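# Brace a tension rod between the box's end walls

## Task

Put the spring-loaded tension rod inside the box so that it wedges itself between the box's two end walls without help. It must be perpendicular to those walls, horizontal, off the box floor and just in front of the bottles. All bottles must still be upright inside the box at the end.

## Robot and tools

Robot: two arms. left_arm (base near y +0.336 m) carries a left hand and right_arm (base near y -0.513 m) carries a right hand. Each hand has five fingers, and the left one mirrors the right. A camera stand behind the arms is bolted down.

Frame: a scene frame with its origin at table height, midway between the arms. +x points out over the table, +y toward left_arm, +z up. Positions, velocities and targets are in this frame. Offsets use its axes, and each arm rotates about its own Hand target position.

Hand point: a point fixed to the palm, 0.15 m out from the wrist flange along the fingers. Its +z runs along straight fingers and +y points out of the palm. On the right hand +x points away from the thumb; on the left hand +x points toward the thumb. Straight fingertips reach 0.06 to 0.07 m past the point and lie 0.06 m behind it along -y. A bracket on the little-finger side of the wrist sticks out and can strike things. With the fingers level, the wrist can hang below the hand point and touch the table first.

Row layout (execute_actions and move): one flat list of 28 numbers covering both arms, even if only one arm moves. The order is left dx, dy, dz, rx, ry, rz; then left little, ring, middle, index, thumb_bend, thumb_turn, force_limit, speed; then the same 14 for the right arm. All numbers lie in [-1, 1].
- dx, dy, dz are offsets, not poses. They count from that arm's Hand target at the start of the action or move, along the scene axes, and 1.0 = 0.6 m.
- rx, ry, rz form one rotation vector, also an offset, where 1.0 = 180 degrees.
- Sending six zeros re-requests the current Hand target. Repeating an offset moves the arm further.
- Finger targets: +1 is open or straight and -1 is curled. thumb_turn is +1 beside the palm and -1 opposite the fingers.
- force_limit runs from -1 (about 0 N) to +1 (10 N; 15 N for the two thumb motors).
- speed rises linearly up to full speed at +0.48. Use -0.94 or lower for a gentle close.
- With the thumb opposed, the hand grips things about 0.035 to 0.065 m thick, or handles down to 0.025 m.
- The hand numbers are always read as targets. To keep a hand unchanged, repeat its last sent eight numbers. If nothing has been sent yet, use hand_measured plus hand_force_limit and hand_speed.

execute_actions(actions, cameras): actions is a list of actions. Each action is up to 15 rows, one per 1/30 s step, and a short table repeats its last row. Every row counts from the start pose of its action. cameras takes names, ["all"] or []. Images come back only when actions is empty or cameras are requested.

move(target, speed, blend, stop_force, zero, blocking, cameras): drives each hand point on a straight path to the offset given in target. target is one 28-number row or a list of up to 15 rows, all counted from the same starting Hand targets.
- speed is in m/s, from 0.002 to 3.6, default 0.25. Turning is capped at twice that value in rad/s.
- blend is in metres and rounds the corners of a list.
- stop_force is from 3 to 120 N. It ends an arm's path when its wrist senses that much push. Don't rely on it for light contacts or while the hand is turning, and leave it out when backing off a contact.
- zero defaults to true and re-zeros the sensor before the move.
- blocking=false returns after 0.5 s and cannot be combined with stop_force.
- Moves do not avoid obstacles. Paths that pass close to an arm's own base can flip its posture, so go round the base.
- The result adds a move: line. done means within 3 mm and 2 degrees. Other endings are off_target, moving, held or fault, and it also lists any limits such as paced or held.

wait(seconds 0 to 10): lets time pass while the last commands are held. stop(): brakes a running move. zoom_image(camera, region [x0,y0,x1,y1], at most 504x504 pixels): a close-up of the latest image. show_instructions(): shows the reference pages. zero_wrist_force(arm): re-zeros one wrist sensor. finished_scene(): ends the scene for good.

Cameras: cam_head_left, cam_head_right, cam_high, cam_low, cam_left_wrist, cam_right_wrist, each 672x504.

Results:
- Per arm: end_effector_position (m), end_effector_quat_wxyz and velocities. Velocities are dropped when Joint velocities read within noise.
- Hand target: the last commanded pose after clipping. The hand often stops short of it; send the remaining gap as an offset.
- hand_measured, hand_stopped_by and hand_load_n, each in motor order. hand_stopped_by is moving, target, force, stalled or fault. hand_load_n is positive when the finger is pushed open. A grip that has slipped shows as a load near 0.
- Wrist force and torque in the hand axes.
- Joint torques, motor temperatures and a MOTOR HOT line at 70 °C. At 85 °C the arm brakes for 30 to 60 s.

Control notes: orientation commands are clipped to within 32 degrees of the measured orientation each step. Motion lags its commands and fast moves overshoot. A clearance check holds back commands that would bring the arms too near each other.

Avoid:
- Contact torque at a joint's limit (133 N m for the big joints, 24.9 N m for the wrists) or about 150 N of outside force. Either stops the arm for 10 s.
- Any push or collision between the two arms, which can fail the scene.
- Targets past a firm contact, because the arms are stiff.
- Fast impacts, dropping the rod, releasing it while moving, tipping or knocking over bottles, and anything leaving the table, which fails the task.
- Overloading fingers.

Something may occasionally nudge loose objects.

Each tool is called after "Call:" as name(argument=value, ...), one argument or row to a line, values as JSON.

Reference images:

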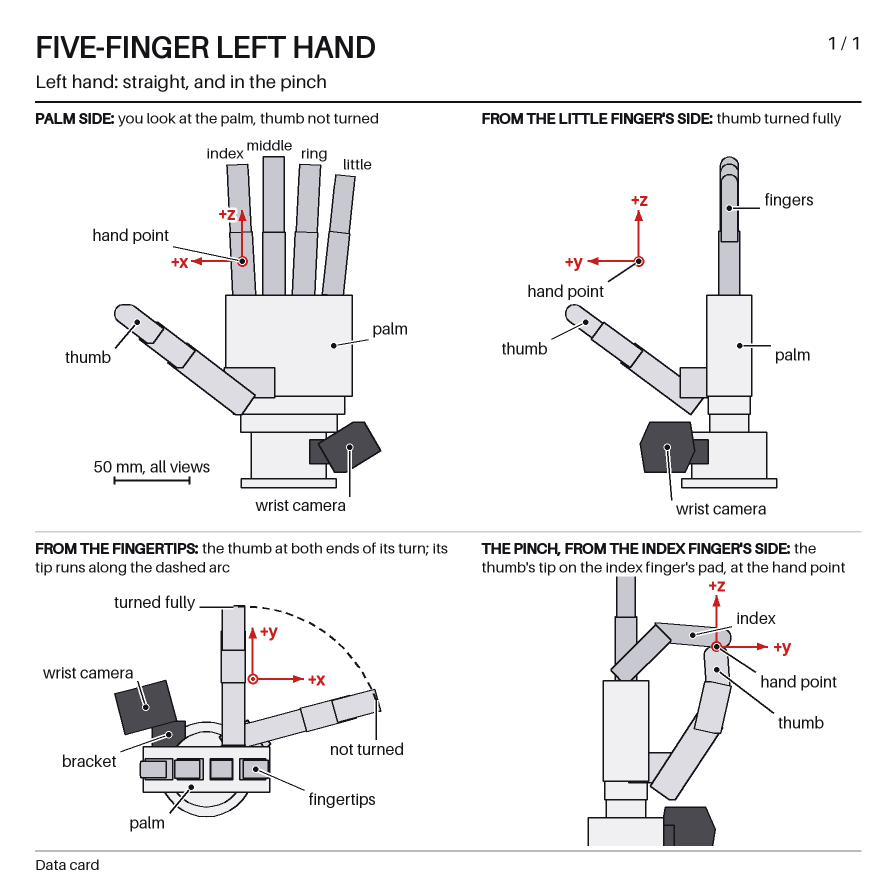

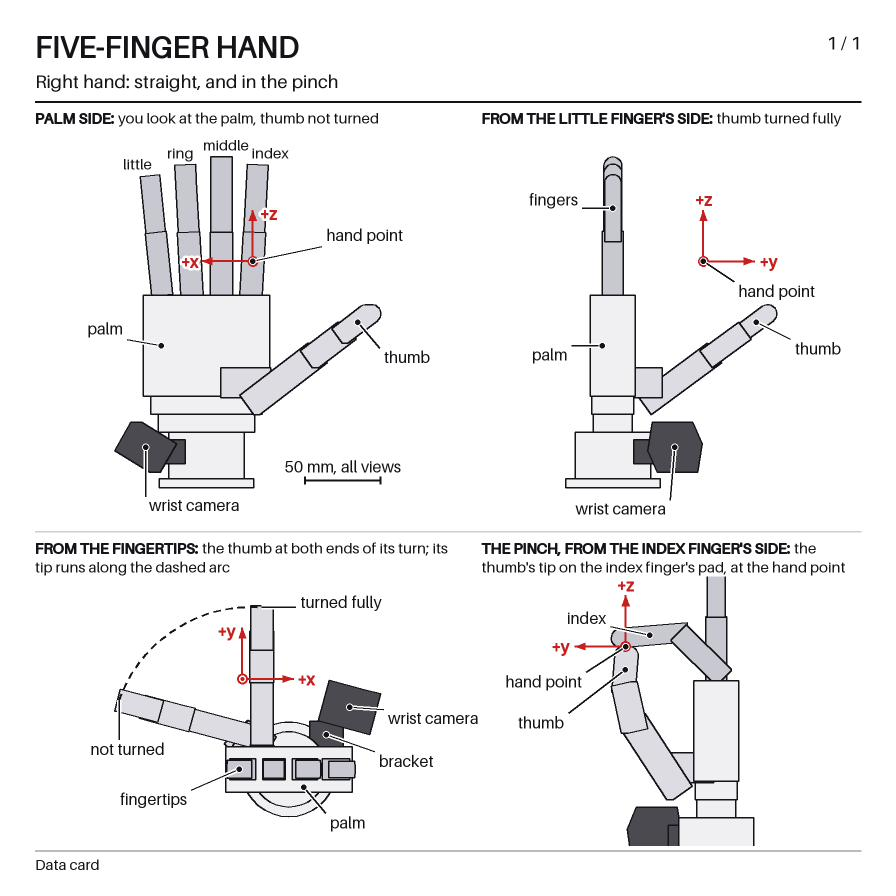

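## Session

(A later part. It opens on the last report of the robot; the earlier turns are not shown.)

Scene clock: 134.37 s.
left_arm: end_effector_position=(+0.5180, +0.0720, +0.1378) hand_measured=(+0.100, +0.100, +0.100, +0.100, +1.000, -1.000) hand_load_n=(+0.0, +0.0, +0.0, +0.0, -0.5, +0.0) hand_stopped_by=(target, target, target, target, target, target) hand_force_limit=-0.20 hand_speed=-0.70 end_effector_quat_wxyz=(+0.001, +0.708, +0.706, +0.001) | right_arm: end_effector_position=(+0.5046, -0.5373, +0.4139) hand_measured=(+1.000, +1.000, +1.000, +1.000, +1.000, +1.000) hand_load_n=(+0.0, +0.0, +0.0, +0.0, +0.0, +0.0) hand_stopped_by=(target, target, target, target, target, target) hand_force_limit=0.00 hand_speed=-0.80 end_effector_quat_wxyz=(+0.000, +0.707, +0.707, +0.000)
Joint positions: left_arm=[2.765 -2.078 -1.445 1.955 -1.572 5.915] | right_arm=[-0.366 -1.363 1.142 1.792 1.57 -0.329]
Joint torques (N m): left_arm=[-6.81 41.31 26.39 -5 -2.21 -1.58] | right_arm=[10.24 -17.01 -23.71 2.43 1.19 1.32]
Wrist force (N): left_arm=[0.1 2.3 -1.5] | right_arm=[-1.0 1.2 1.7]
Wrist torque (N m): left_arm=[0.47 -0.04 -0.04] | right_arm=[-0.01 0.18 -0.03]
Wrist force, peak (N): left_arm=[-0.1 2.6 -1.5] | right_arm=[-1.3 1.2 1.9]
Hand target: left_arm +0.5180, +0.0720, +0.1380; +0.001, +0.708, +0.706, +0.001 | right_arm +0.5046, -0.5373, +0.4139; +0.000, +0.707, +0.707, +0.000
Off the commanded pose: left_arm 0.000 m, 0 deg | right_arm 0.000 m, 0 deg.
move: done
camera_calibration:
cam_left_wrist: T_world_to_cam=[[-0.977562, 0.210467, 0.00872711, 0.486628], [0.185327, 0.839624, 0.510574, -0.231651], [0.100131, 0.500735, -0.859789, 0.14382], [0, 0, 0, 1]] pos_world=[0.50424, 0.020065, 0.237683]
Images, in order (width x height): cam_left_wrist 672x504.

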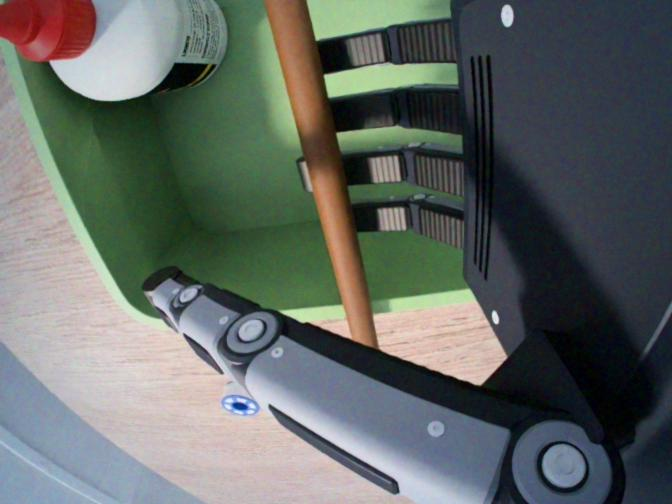

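Call:
move(
  target=[0,0,0,0,0,0, 0.1,0.1,0.1,0.1,0.05,-1,-0.7,-0.8, 0,0,0,0,0,0, 1,1,1,1,1,1,0,-0.8],
  cameras=["cam_left_wrist","cam_low"],
)

Call:
zoom_image(
  camera="cam_left_wrist",
  region=[150, 50, 450, 350],
)

Call:
zoom_image(
  camera="cam_low",
  region=[220, 140, 400, 280],
)

Scene clock: 138.33 s.
left_arm: end_effector_position=(+0.5180, +0.0720, +0.1380) hand_measured=(+0.100, +0.100, +0.100, +0.100, +0.050, -1.000) hand_load_n=(+0.0, +0.0, +0.0, +0.0, +0.0, +0.0) hand_stopped_by=(target, target, target, target, target, target) hand_force_limit=-0.70 hand_speed=-0.80 end_effector_quat_wxyz=(+0.001, +0.708, +0.706, +0.001) | right_arm: end_effector_position=(+0.5046, -0.5373, +0.4139) hand_measured=(+1.000, +1.000, +1.000, +1.000, +1.000, +1.000) hand_load_n=(+0.0, +0.0, +0.0, +0.0, +0.0, +0.0) hand_stopped_by=(target, target, target, target, target, target) hand_force_limit=0.00 hand_speed=-0.80 end_effector_quat_wxyz=(+0.000, +0.707, +0.707, +0.000)
Joint positions: left_arm=[2.765 -2.077 -1.445 1.954 -1.572 5.915] | right_arm=[-0.366 -1.363 1.142 1.792 1.57 -0.329]
Joint torques (N m): left_arm=[-7.18 43.33 25.79 -4.44 -1.99 -1.26] | right_arm=[10.97 -17.92 -24.59 2.3 1.05 1.51]
Wrist force (N): left_arm=[0.1 2.3 -1.1] | right_arm=[-1.0 1.2 1.7]
Wrist torque (N m): left_arm=[0.45 -0.01 -0.06] | right_arm=[-0.01 0.18 -0.04]
Wrist force, peak (N): left_arm=[0.0 2.5 -1.5] | right_arm=[-1.2 1.4 1.8]
Hand target: left_arm +0.5180, +0.0720, +0.1380; +0.001, +0.708, +0.706, +0.001 | right_arm +0.5046, -0.5373, +0.4139; +0.000, +0.707, +0.707, +0.000
Off the commanded pose: left_arm 0.000 m, 0 deg | right_arm 0.000 m, 0 deg.
move: done
camera_calibration:
cam_left_wrist: T_world_to_cam=[[-0.977562, 0.210467, 0.00872711, 0.486626], [0.185327, 0.839624, 0.510574, -0.231753], [0.100131, 0.500735, -0.859789, 0.143992], [0, 0, 0, 1]] pos_world=[0.50424, 0.020065, 0.237883]
Images, in order (width x height): cam_low 672x504, cam_left_wrist 672x504.

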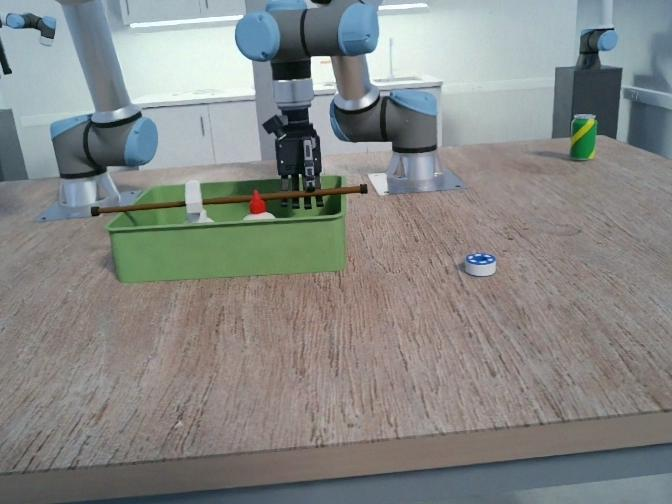

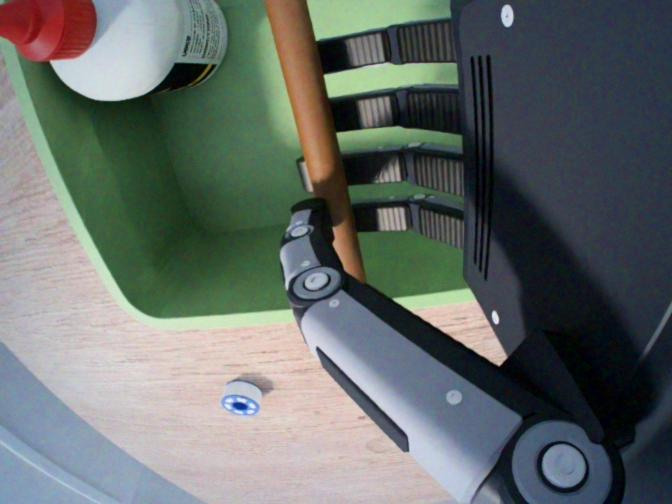

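Scaled by 1.680 from the camera's 672x504 image, which has a finer 960x720 frame.

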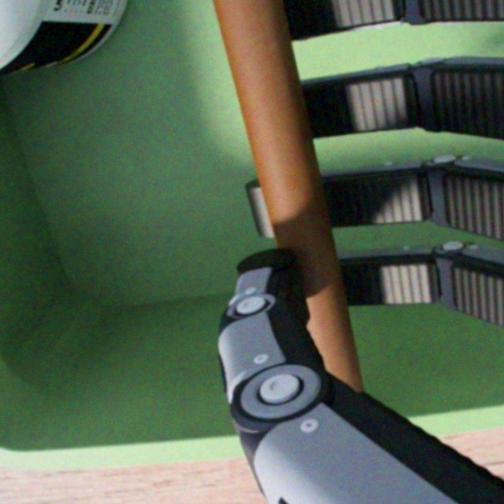

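Scaled by 2.800 from the camera's 672x504 image, which has a finer 960x720 frame.

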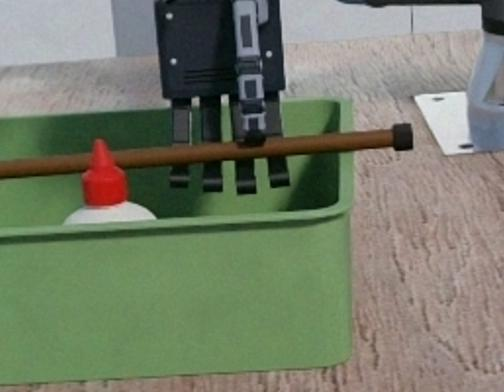

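Call:
move(
  target=[0,0,0,0,0,0, -0.5,-0.5,-0.5,-0.5,0.05,-1,-0.3,-0.85, 0,0,0,0,0,0, 1,1,1,1,1,1,0,-0.8],
  cameras=["cam_left_wrist","cam_low"],
)

Call:
zoom_image(
  camera="cam_left_wrist",
  region=[150, 50, 450, 350],
)

Call:
zoom_image(
  camera="cam_low",
  region=[220, 140, 400, 280],
)

Scene clock: 139.50 s.
left_arm: end_effector_position=(+0.5180, +0.0720, +0.1380) hand_measured=(-0.064, -0.052, -0.064, -0.050, +0.052, -1.000) hand_load_n=(+3.5, +0.5, +8.5, +4.5, +10.0, +3.0) hand_stopped_by=(force, force, force, force, target, target) hand_force_limit=-0.30 hand_speed=-0.85 end_effector_quat_wxyz=(+0.001, +0.708, +0.706, +0.001) | right_arm: end_effector_position=(+0.5046, -0.5373, +0.4139) hand_measured=(+1.000, +1.000, +1.000, +1.000, +1.000, +1.000) hand_load_n=(+0.0, +0.0, +0.0, +0.0, -0.5, +0.0) hand_stopped_by=(target, target, target, target, target, target) hand_force_limit=0.00 hand_speed=-0.80 end_effector_quat_wxyz=(+0.000, +0.707, +0.707, +0.000)
Joint positions: left_arm=[2.765 -2.077 -1.445 1.954 -1.572 5.915] | right_arm=[-0.366 -1.363 1.142 1.792 1.57 -0.329]
Joint torques (N m): left_arm=[-7.88 43.51 24.83 -4.02 -2.15 -1.38] | right_arm=[10.65 -18.27 -24.06 2.3 0.91 1.37]
Wrist force (N): left_arm=[0.1 2.5 -0.4] | right_arm=[-1.1 1.2 1.8]
Wrist torque (N m): left_arm=[0.47 0.08 -0.08] | right_arm=[-0.02 0.18 -0.03]
Wrist force, peak (N): left_arm=[0.2 2.5 -1.4] | right_arm=[-1.1 1.5 1.9]
Hand target: left_arm +0.5180, +0.0720, +0.1380; +0.001, +0.708, +0.706, +0.001 | right_arm +0.5046, -0.5373, +0.4139; +0.000, +0.707, +0.707, +0.000
Off the commanded pose: left_arm 0.000 m, 0 deg | right_arm 0.000 m, 0 deg.
move: done
camera_calibration:
cam_left_wrist: T_world_to_cam=[[-0.977562, 0.210467, 0.00872711, 0.486626], [0.185327, 0.839624, 0.510574, -0.231753], [0.100131, 0.500735, -0.859789, 0.143992], [0, 0, 0, 1]] pos_world=[0.50424, 0.020065, 0.237883]
Images, in order (width x height): cam_low 672x504, cam_left_wrist 672x504.

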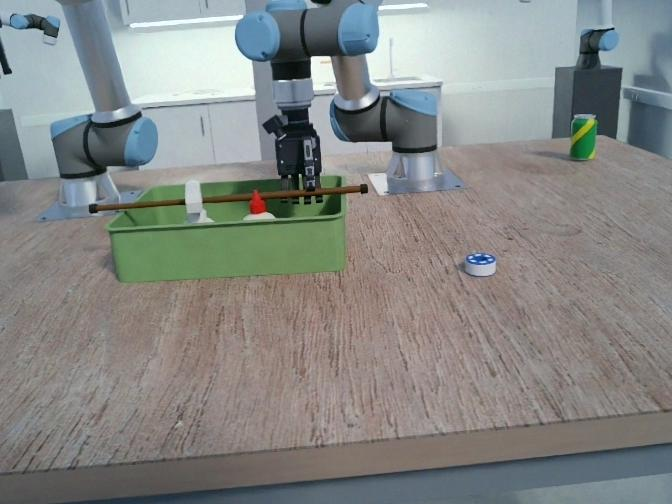

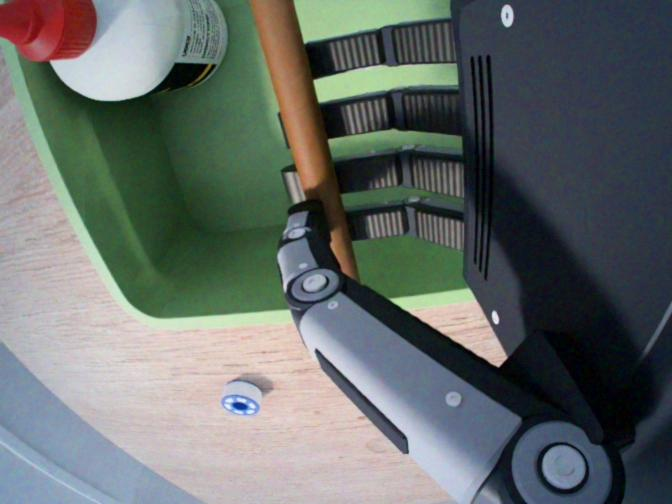

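Scaled by 1.680 from the camera's 672x504 image, which has a finer 960x720 frame.

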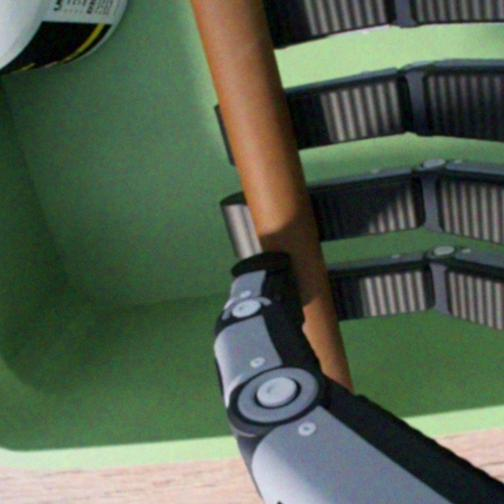

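Scaled by 2.800 from the camera's 672x504 image, which has a finer 960x720 frame.

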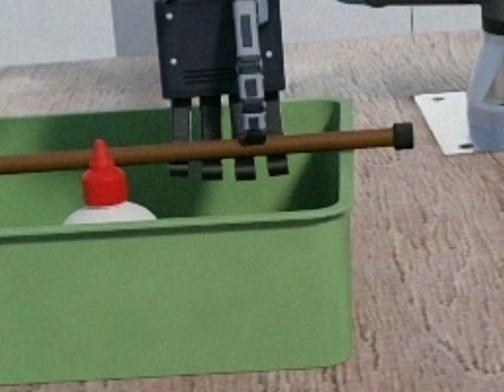

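Call:
move(
  target=[0,0,0.1,0,0,0, -0.5,-0.5,-0.5,-0.5,0.05,-1,-0.3,-0.85, 0,0,0,0,0,0, 1,1,1,1,1,1,0,-0.8],
  speed=0.04,
  cameras=["cam_left_wrist","cam_low","cam_head_left","cam_high"],
)

Call:
zoom_image(
  camera="cam_low",
  region=[80, 120, 400, 300],
)

Scene clock: 142.03 s.
left_arm: end_effector_position=(+0.5180, +0.0720, +0.1978) hand_measured=(-0.064, -0.052, -0.064, -0.050, +0.052, -1.000) hand_load_n=(+4.0, +0.5, +9.0, +4.5, +10.0, +3.0) hand_stopped_by=(force, force, force, force, target, target) hand_force_limit=-0.30 hand_speed=-0.85 end_effector_quat_wxyz=(+0.001, +0.708, +0.706, +0.001) | right_arm: end_effector_position=(+0.5046, -0.5373, +0.4139) hand_measured=(+1.000, +1.000, +1.000, +1.000, +1.000, +1.000) hand_load_n=(+0.0, +0.0, +0.0, +0.0, +0.0, +0.0) hand_stopped_by=(target, target, target, target, target, target) hand_force_limit=0.00 hand_speed=-0.80 end_effector_quat_wxyz=(+0.000, +0.707, +0.707, +0.000)
Joint positions: left_arm=[2.765 -2.034 -1.352 1.817 -1.572 5.915] | right_arm=[-0.366 -1.363 1.142 1.792 1.57 -0.329]
Joint torques (N m): left_arm=[-4.18 43.13 25.59 -4.66 -1.79 0.92] | right_arm=[9.77 -16.61 -25.18 2.3 0.8 1.53]
Wrist force (N): left_arm=[0.2 2.5 -0.5] | right_arm=[-0.9 1.2 1.5]
Wrist torque (N m): left_arm=[0.49 0.11 -0.04] | right_arm=[-0.01 0.16 -0.03]
Wrist force, peak (N): left_arm=[0.1 2.8 -0.4] | right_arm=[-1.2 1.4 1.8]
Hand target: left_arm +0.5180, +0.0720, +0.1980; +0.001, +0.708, +0.706, +0.001 | right_arm +0.5046, -0.5373, +0.4139; +0.000, +0.707, +0.707, +0.000
Off the commanded pose: left_arm 0.000 m, 0 deg | right_arm 0.000 m, 0 deg.
move: done
camera_calibration:
cam_left_wrist: T_world_to_cam=[[-0.977544, 0.210548, 0.00877906, 0.486079], [0.185423, 0.839603, 0.510573, -0.262333], [0.100129, 0.500736, -0.859789, 0.195408], [0, 0, 0, 1]] pos_world=[0.50424, 0.0200648, 0.297683]
Images, in order (width x height): cam_head_left 672x504, cam_high 672x504, cam_low 672x504, cam_left_wrist 672x504.

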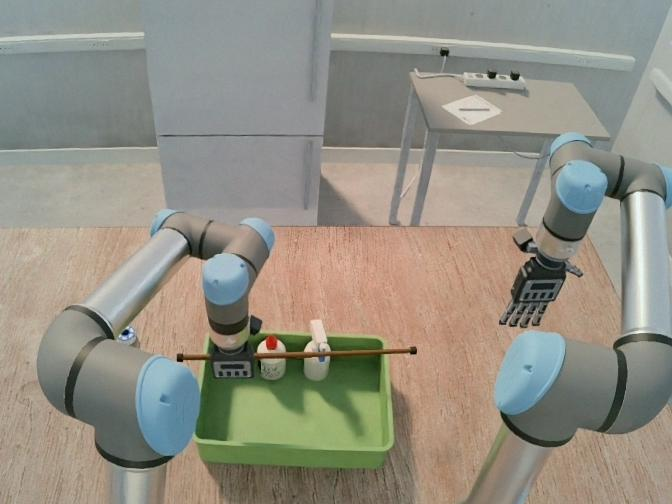

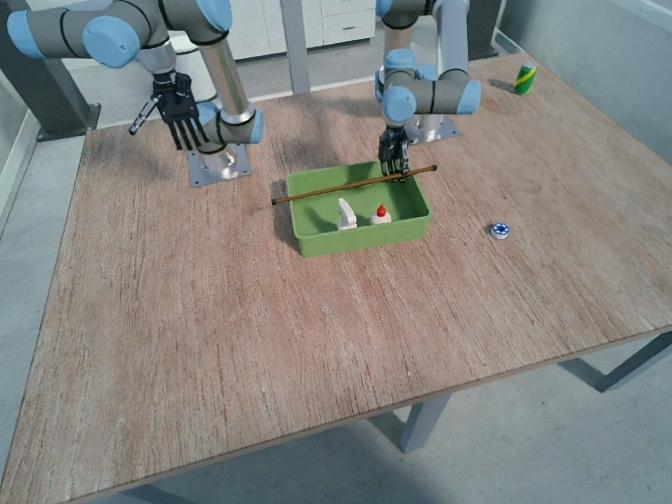

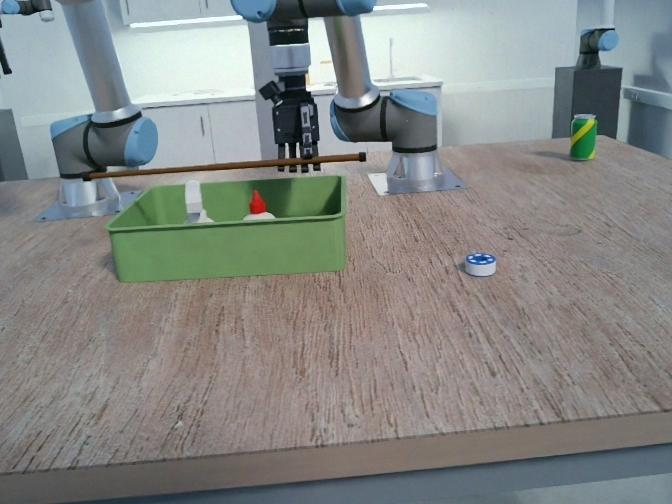

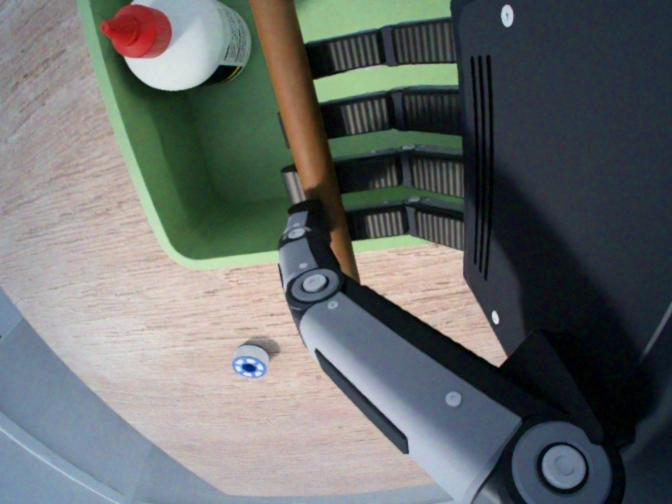

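Scaled by 1.575 from the camera's 672x504 image, which has a finer 960x720 frame.

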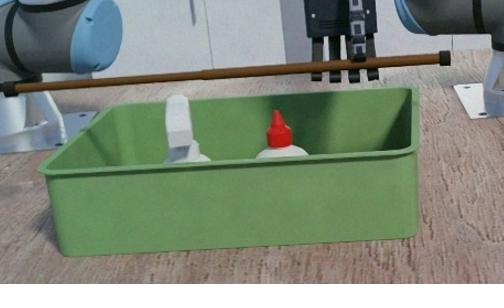

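Call:
move(
  target=[0,0,0.0833,0,0,-0.03, -0.5,-0.5,-0.5,-0.5,0.05,-1,-0.3,-0.85, -0.1243,0.387,-0.1565,0,0,-0.0211, 1,1,0.3,0.3,1,-1,-0.3,-0.5],
  speed=0.12,
  cameras=["all"],
)

Scene clock: 146.40 s.
left_arm: end_effector_position=(+0.5180, +0.0720, +0.2480) hand_measured=(-0.064, -0.052, -0.064, -0.050, +0.052, -1.000) hand_load_n=(+4.0, +0.5, +8.5, +4.5, +10.0, +2.5) hand_stopped_by=(force, force, force, force, target, target) hand_force_limit=-0.30 hand_speed=-0.85 end_effector_quat_wxyz=(+0.001, +0.740, +0.672, +0.001) | right_arm: end_effector_position=(+0.4301, -0.3052, +0.3201) hand_measured=(+1.000, +1.000, +0.300, +0.300, +1.000, -1.000) hand_load_n=(+0.0, +0.0, +0.0, +0.0, +0.0, +0.0) hand_stopped_by=(target, target, target, target, target, target) hand_force_limit=-0.30 hand_speed=-0.50 end_effector_quat_wxyz=(+0.000, +0.730, +0.683, +0.000)
Joint positions: left_arm=[2.774 -1.997 -1.276 1.705 -1.571 6.019] | right_arm=[0.271 -1.363 1.384 1.55 1.57 0.375]
Joint torques (N m): left_arm=[8 42.79 26.31 -4.14 1.79 1.77] | right_arm=[11.42 -17.14 -27.42 1.33 1.75 1.41]
Wrist force (N): left_arm=[0.1 2.3 -0.6] | right_arm=[-0.9 1.2 1.8]
Wrist torque (N m): left_arm=[0.48 0.11 -0.13] | right_arm=[-0.01 0.12 -0.01]
Wrist force, peak (N): left_arm=[0.2 2.8 -0.6] | right_arm=[-1.7 1.5 1.6]
Hand target: left_arm +0.5180, +0.0720, +0.2480; +0.001, +0.740, +0.672, +0.001 | right_arm +0.4301, -0.3051, +0.3200; +0.000, +0.730, +0.683, +0.000
Off the commanded pose: left_arm 0.000 m, 0 deg | right_arm 0.000 m, 0 deg.
move: done
camera_calibration:
cam_left_wrist: T_world_to_cam=[[-0.953426, 0.3015, 0.00872746, 0.466586], [0.263497, 0.818472, 0.510562, -0.326921], [0.146791, 0.489083, -0.859797, 0.215216], [0, 0, 0, 1]] pos_world=[0.499407, 0.0216413, 0.347883]
cam_right_wrist: T_world_to_cam=[[0.986783, 0.161751, -0.00980387, -0.368705], [0.145003, -0.854357, 0.499047, -0.485115], [0.0723456, -0.493873, -0.866519, 0.212312], [0, 0, 0, 1]] pos_world=[0.418815, -0.249968, 0.422453]

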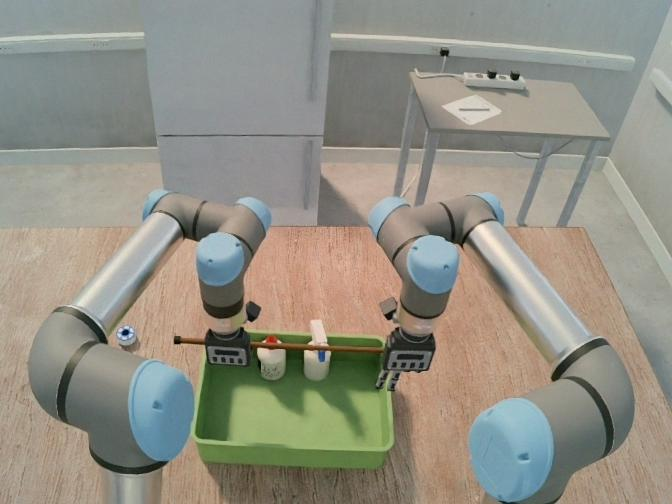

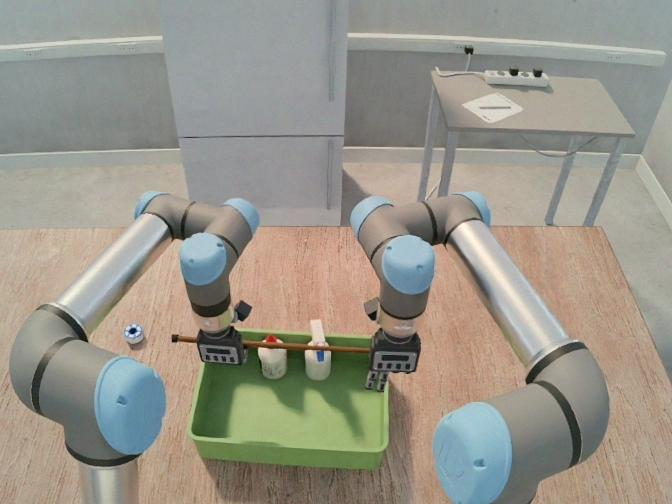

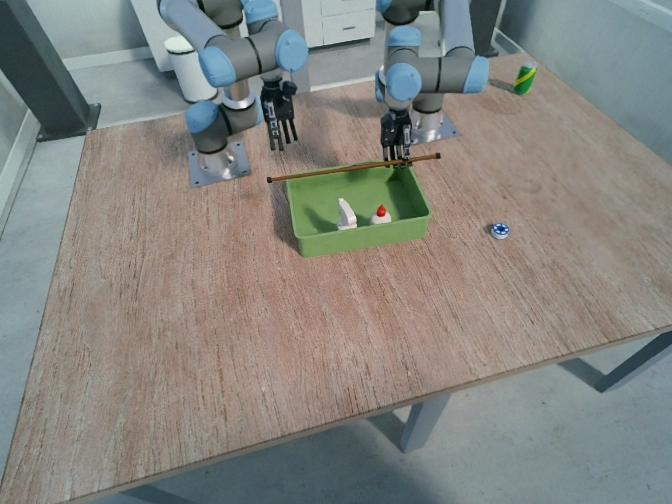

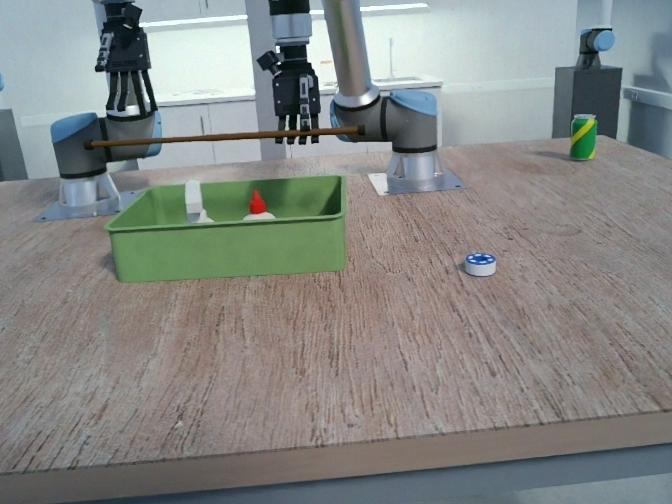

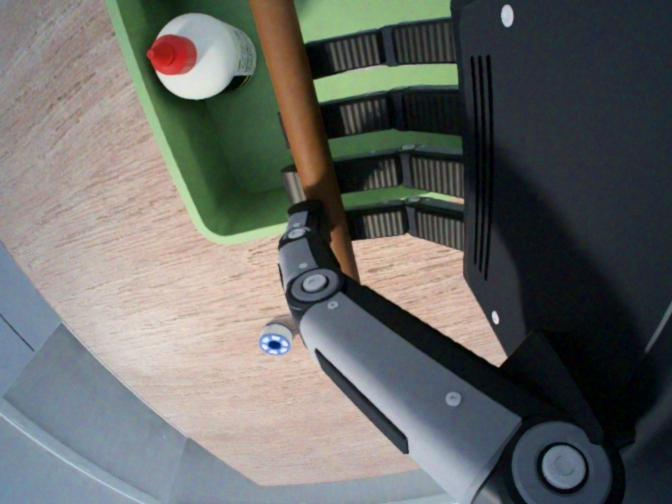

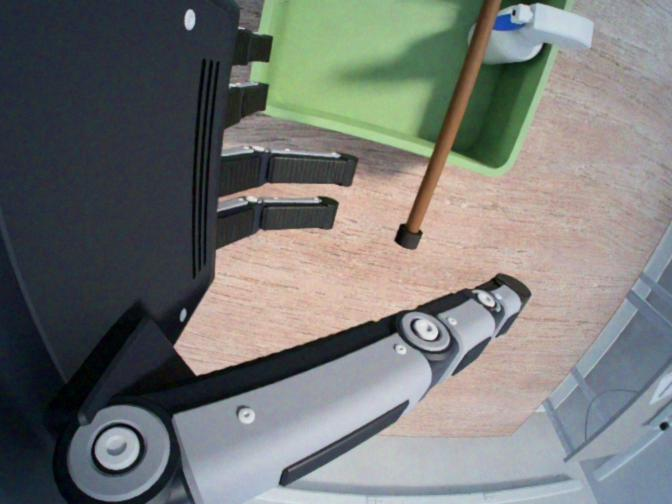

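Call:
move(
  target=[0,0,0,0,0,0, -0.5,-0.5,-0.5,-0.5,0.05,-1,-0.3,-0.85, 0,0,-0.1167,0,0,0, 1,1,0.3,0.3,1,-1,-0.3,-0.5],
  speed=0.12,
  cameras=["cam_right_wrist","cam_low"],
)

Call:
zoom_image(
  camera="cam_right_wrist",
  region=[200, 50, 600, 350],
)

Call:
zoom_image(
  camera="cam_low",
  region=[40, 50, 240, 250],
)

Scene clock: 149.40 s.
left_arm: end_effector_position=(+0.5180, +0.0720, +0.2480) hand_measured=(-0.064, -0.052, -0.064, -0.050, +0.052, -1.000) hand_load_n=(+4.0, +0.5, +8.5, +4.5, +10.0, +2.5) hand_stopped_by=(force, force, force, force, target, target) hand_force_limit=-0.30 hand_speed=-0.85 end_effector_quat_wxyz=(+0.001, +0.740, +0.672, +0.001) | right_arm: end_effector_position=(+0.4300, -0.3051, +0.2502) hand_measured=(+1.000, +1.000, +0.300, +0.300, +1.000, -1.000) hand_load_n=(+0.0, +0.0, +0.0, +0.0, +0.0, +0.0) hand_stopped_by=(target, target, target, target, target, target) hand_force_limit=-0.30 hand_speed=-0.50 end_effector_quat_wxyz=(+0.000, +0.730, +0.683, +0.000)
Joint positions: left_arm=[2.774 -1.997 -1.276 1.705 -1.571 6.019] | right_arm=[0.272 -1.345 1.541 1.375 1.57 0.375]
Joint torques (N m): left_arm=[6.79 41.69 27.96 -4.51 1.89 1.76] | right_arm=[-5.7 -16.69 -11.98 1.03 0.38 -1.32]
Wrist force (N): left_arm=[0.1 2.2 -0.7] | right_arm=[-1.0 1.2 1.8]
Wrist torque (N m): left_arm=[0.46 0.11 -0.13] | right_arm=[-0.02 0.14 -0.01]
Wrist force, peak (N): left_arm=[0.1 2.6 -0.6] | right_arm=[-1.0 1.3 2.4]
Hand target: left_arm +0.5180, +0.0720, +0.2480; +0.001, +0.740, +0.672, +0.001 | right_arm +0.4301, -0.3051, +0.2500; +0.000, +0.730, +0.683, +0.000
Off the commanded pose: left_arm 0.000 m, 0 deg | right_arm 0.000 m, 0 deg.
move: done
camera_calibration:
cam_right_wrist: T_world_to_cam=[[0.986784, 0.161743, -0.00981665, -0.369421], [0.144995, -0.854315, 0.499122, -0.450074], [0.0723427, -0.493949, -0.866476, 0.151809], [0, 0, 0, 1]] pos_world=[0.418815, -0.249768, 0.352554]
Images, in order (width x height): cam_low 672x504, cam_right_wrist 672x504.

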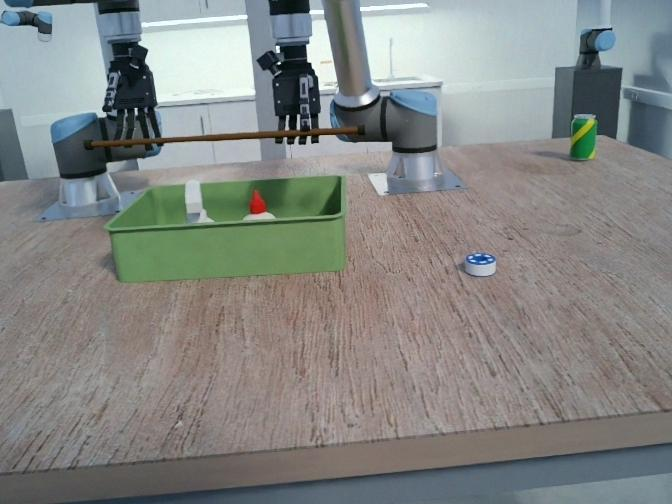

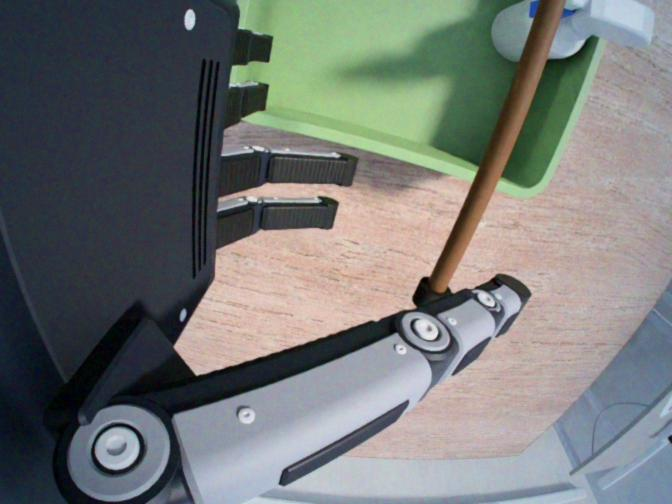

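Scaled by 1.260 from the camera's 672x504 image, which has a finer 960x720 frame.

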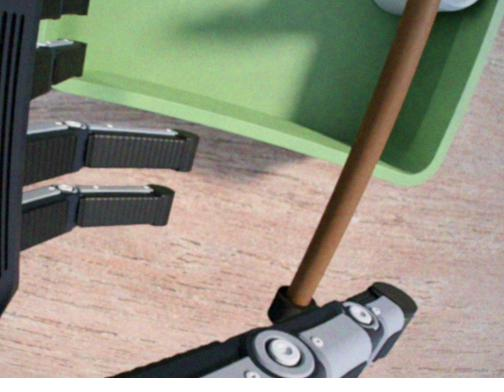

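Scaled by 2.520 from the camera's 672x504 image, which has a finer 960x720 frame.

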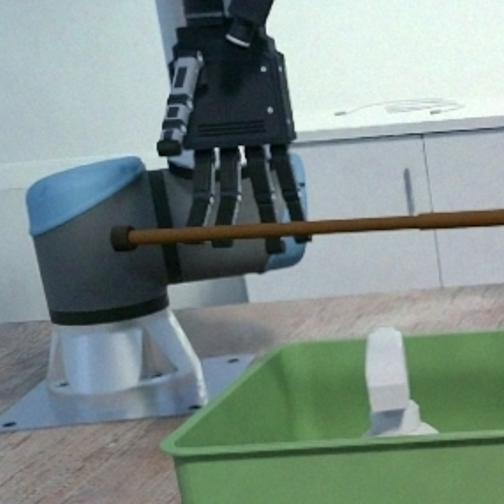

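Call:
move(
  target=[
    [0,0,0,0,0,0, -0.5,-0.5,-0.5,-0.5,0.05,-1,-0.3,-0.85, 0,-0.0115,-0.0417,0,0,0, 0.3,0.3,0.3,0.3,1,-1,-0.3,-0.5],
    [0,0,0,0,0,0, -0.5,-0.5,-0.5,-0.5,0.05,-1,-0.3,-0.85, 0.1083,-0.0115,-0.0417,0,0,0, 0.3,0.3,0.3,0.3,1,-1,-0.3,-0.5],
  ],
  speed=0.08,
  cameras=["cam_right_wrist","cam_low"],
)

Call:
zoom_image(
  camera="cam_right_wrist",
  region=[200, 50, 500, 350],
)

Call:
zoom_image(
  camera="cam_low",
  region=[40, 50, 240, 250],
)

Scene clock: 153.10 s.
left_arm: end_effector_position=(+0.5180, +0.0720, +0.2480) hand_measured=(-0.064, -0.052, -0.064, -0.050, +0.052, -1.000) hand_load_n=(+4.0, +1.0, +9.0, +4.5, +10.0, +3.0) hand_stopped_by=(force, force, force, force, target, target) hand_force_limit=-0.30 hand_speed=-0.85 end_effector_quat_wxyz=(+0.001, +0.740, +0.672, +0.001) | right_arm: end_effector_position=(+0.4949, -0.3120, +0.2250) hand_measured=(+0.300, +0.300, +0.300, +0.300, +1.000, -1.000) hand_load_n=(+0.5, +0.0, +0.0, +0.0, +0.0, +0.0) hand_stopped_by=(target, target, target, target, target, target) hand_force_limit=-0.30 hand_speed=-0.50 end_effector_quat_wxyz=(+0.000, +0.730, +0.683, +0.000)
Joint positions: left_arm=[2.774 -1.997 -1.276 1.705 -1.571 6.019] | right_arm=[0.211 -1.212 1.431 1.352 1.57 0.315]
Joint torques (N m): left_arm=[6.68 41.01 27.04 -4.34 1.69 1.87] | right_arm=[-9.02 -22.85 -24.47 3.85 -0.24 -1.27]
Wrist force (N): left_arm=[0.1 2.6 -0.4] | right_arm=[-0.9 1.1 1.8]
Wrist torque (N m): left_arm=[0.52 0.11 -0.13] | right_arm=[-0.05 0.12 0.10]
Wrist force, peak (N): left_arm=[0.1 2.7 -0.6] | right_arm=[-1.1 1.5 2.1]
Hand target: left_arm +0.5180, +0.0720, +0.2480; +0.001, +0.740, +0.672, +0.001 | right_arm +0.4950, -0.3120, +0.2250; +0.000, +0.730, +0.683, +0.000
Off the commanded pose: left_arm 0.000 m, 0 deg | right_arm 0.000 m, 0 deg.
move: done
camera_calibration:
cam_right_wrist: T_world_to_cam=[[0.986797, 0.161667, -0.00975533, -0.432541], [0.144905, -0.854372, 0.499049, -0.452734], [0.072345, -0.493874, -0.866519, 0.121909], [0, 0, 0, 1]] pos_world=[0.483614, -0.256668, 0.327354]
Images, in order (width x height): cam_low 672x504, cam_right_wrist 672x504.

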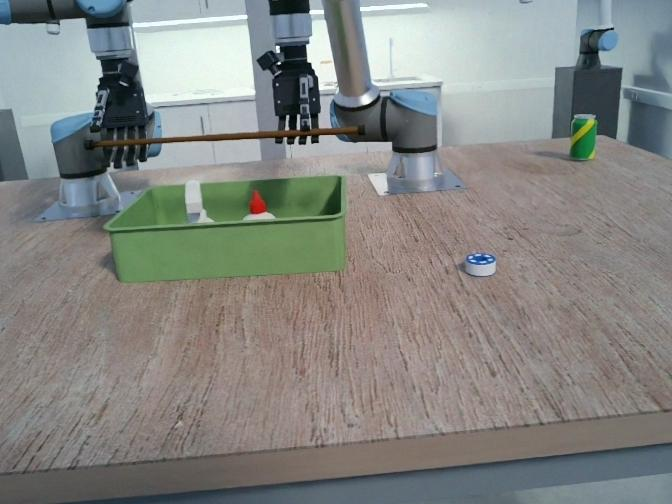

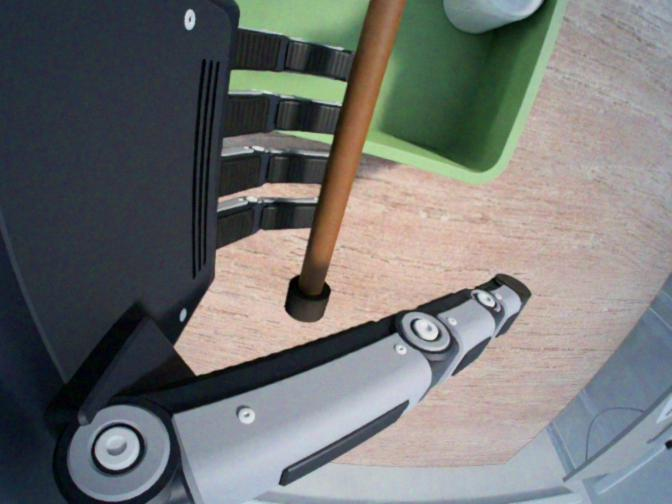

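Scaled by 1.680 from the camera's 672x504 image, which has a finer 960x720 frame.

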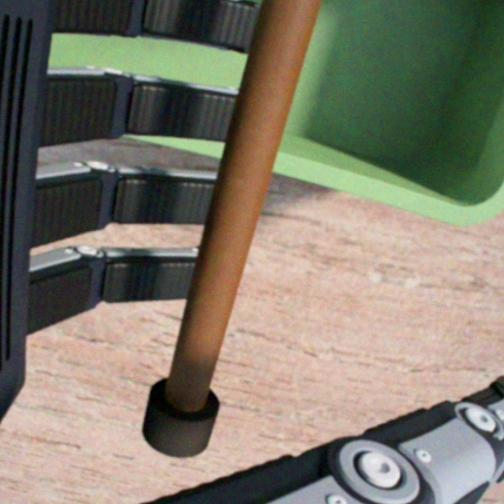

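Scaled by 2.520 from the camera's 672x504 image, which has a finer 960x720 frame.

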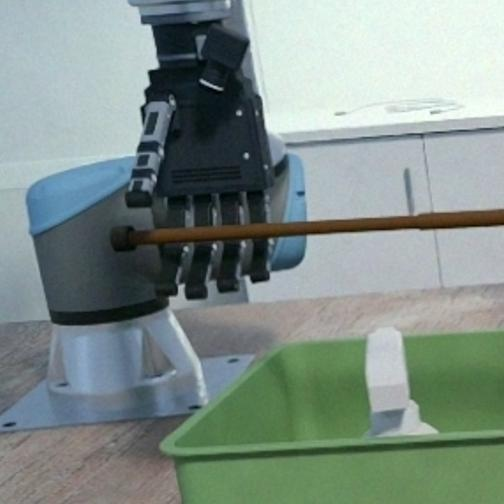

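Call:
move(
  target=[0,0,0,0,0,0, -0.5,-0.5,-0.5,-0.5,0.05,-1,-0.3,-0.85, -0.0067,0,0.0067,0,0,0, 0.3,0.3,0.1,0.1,1,-1,-0.3,-0.7],
  speed=0.03,
)

Call:
move(
  target=[0,0,0,0,0,0, -0.5,-0.5,-0.5,-0.5,0.05,-1,-0.3,-0.85, 0,0,0,0,0,0, 0.3,0.3,0.1,0.1,0.05,-1,-0.7,-0.8],
  cameras=["cam_right_wrist","cam_low"],
)

Call:
zoom_image(
  camera="cam_right_wrist",
  region=[200, 50, 500, 350],
)

Call:
zoom_image(
  camera="cam_low",
  region=[40, 50, 240, 250],
)

Scene clock: 155.97 s.
left_arm: end_effector_position=(+0.5180, +0.0720, +0.2480) hand_measured=(-0.064, -0.052, -0.064, -0.050, +0.052, -1.000) hand_load_n=(+4.0, +0.5, +9.0, +4.5, +10.0, +2.5) hand_stopped_by=(force, force, force, force, target, target) hand_force_limit=-0.30 hand_speed=-0.85 end_effector_quat_wxyz=(+0.001, +0.740, +0.672, +0.001) | right_arm: end_effector_position=(+0.4912, -0.3120, +0.2288) hand_measured=(+0.300, +0.300, +0.100, +0.100, +1.000, -1.000) hand_load_n=(+0.0, +0.5, +0.0, +0.0, +0.0, +0.0) hand_stopped_by=(target, target, target, target, target, target) hand_force_limit=-0.30 hand_speed=-0.70 end_effector_quat_wxyz=(+0.000, +0.730, +0.683, +0.000)
Joint positions: left_arm=[2.774 -1.997 -1.276 1.705 -1.571 6.019] | right_arm=[0.214 -1.221 1.434 1.359 1.57 0.317]
Joint torques (N m): left_arm=[6.45 41.16 26.14 -4.21 1.79 1.82] | right_arm=[11.09 -35.31 -11.15 3.92 1.16 1.36]
Wrist force (N): left_arm=[0.1 2.4 -0.6] | right_arm=[-1.0 1.2 1.8]
Wrist torque (N m): left_arm=[0.48 0.12 -0.13] | right_arm=[-0.04 0.14 -0.04]
Wrist force, peak (N): left_arm=[0.1 2.6 -0.6] | right_arm=[-1.0 1.2 2.1]
Hand target: left_arm +0.5180, +0.0720, +0.2480; +0.001, +0.740, +0.672, +0.001 | right_arm +0.4910, -0.3120, +0.2290; +0.000, +0.730, +0.683, +0.000
Off the commanded pose: left_arm 0.000 m, 0 deg | right_arm 0.000 m, 0 deg.
move: done

Scene clock: 159.57 s.
left_arm: end_effector_position=(+0.5180, +0.0720, +0.2480) hand_measured=(-0.064, -0.052, -0.064, -0.050, +0.052, -1.000) hand_load_n=(+4.0, +0.5, +9.0, +4.5, +10.0, +2.5) hand_stopped_by=(force, force, force, force, target, target) hand_force_limit=-0.30 hand_speed=-0.85 end_effector_quat_wxyz=(+0.001, +0.740, +0.672, +0.001) | right_arm: end_effector_position=(+0.4910, -0.3120, +0.2290) hand_measured=(+0.300, +0.300, +0.100, +0.100, +0.050, -1.000) hand_load_n=(+0.0, +0.0, +0.0, +0.0, +0.0, +0.0) hand_stopped_by=(target, target, target, target, target, target) hand_force_limit=-0.70 hand_speed=-0.80 end_effector_quat_wxyz=(+0.000, +0.730, +0.683, +0.000)
Joint positions: left_arm=[2.774 -1.997 -1.276 1.705 -1.571 6.019] | right_arm=[0.214 -1.222 1.434 1.359 1.57 0.317]
Joint torques (N m): left_arm=[7.2 40.51 27.85 -4.35 1.73 1.61] | right_arm=[10.92 -35.62 -11.92 3.77 0.97 1.39]
Wrist force (N): left_arm=[0.1 2.5 -0.5] | right_arm=[-1.1 1.4 2.0]
Wrist torque (N m): left_arm=[0.50 0.12 -0.13] | right_arm=[-0.02 0.15 -0.04]
Wrist force, peak (N): left_arm=[-0.1 2.8 -0.6] | right_arm=[-1.1 1.3 2.2]
Hand target: left_arm +0.5180, +0.0720, +0.2480; +0.001, +0.740, +0.672, +0.001 | right_arm +0.4910, -0.3120, +0.2290; +0.000, +0.730, +0.683, +0.000
Off the commanded pose: left_arm 0.000 m, 0 deg | right_arm 0.000 m, 0 deg.
move: done
camera_calibration:
cam_right_wrist: T_world_to_cam=[[0.986798, 0.16166, -0.0097694, -0.42875], [0.1449, -0.85433, 0.499124, -0.454191], [0.0723421, -0.49395, -0.866476, 0.125618], [0, 0, 0, 1]] pos_world=[0.479814, -0.256668, 0.331354]
Images, in order (width x height): cam_low 672x504, cam_right_wrist 672x504.

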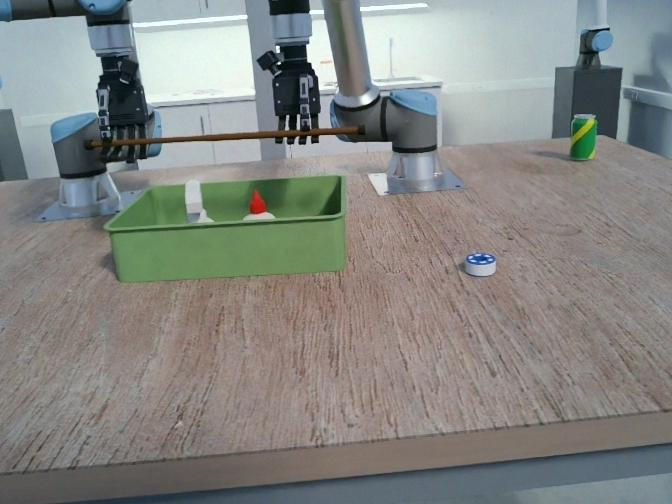

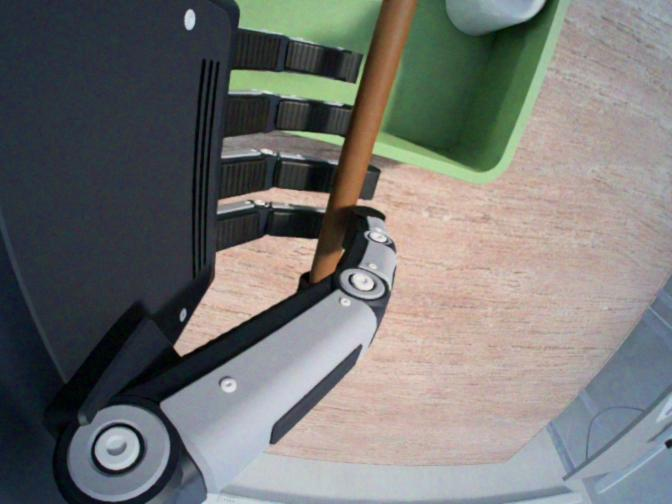

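Scaled by 1.680 from the camera's 672x504 image, which has a finer 960x720 frame.

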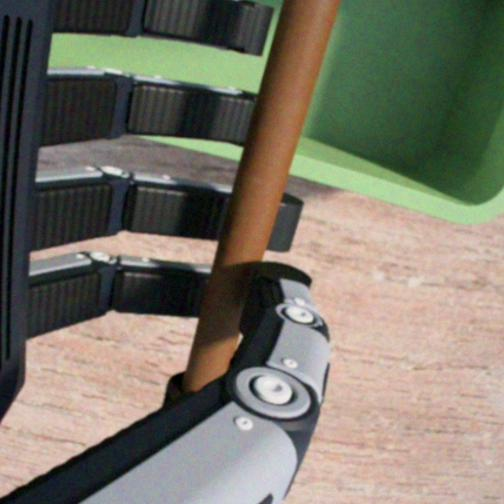

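Scaled by 2.520 from the camera's 672x504 image, which has a finer 960x720 frame.

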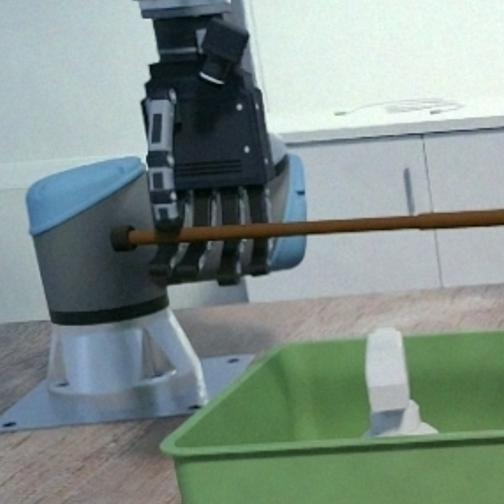

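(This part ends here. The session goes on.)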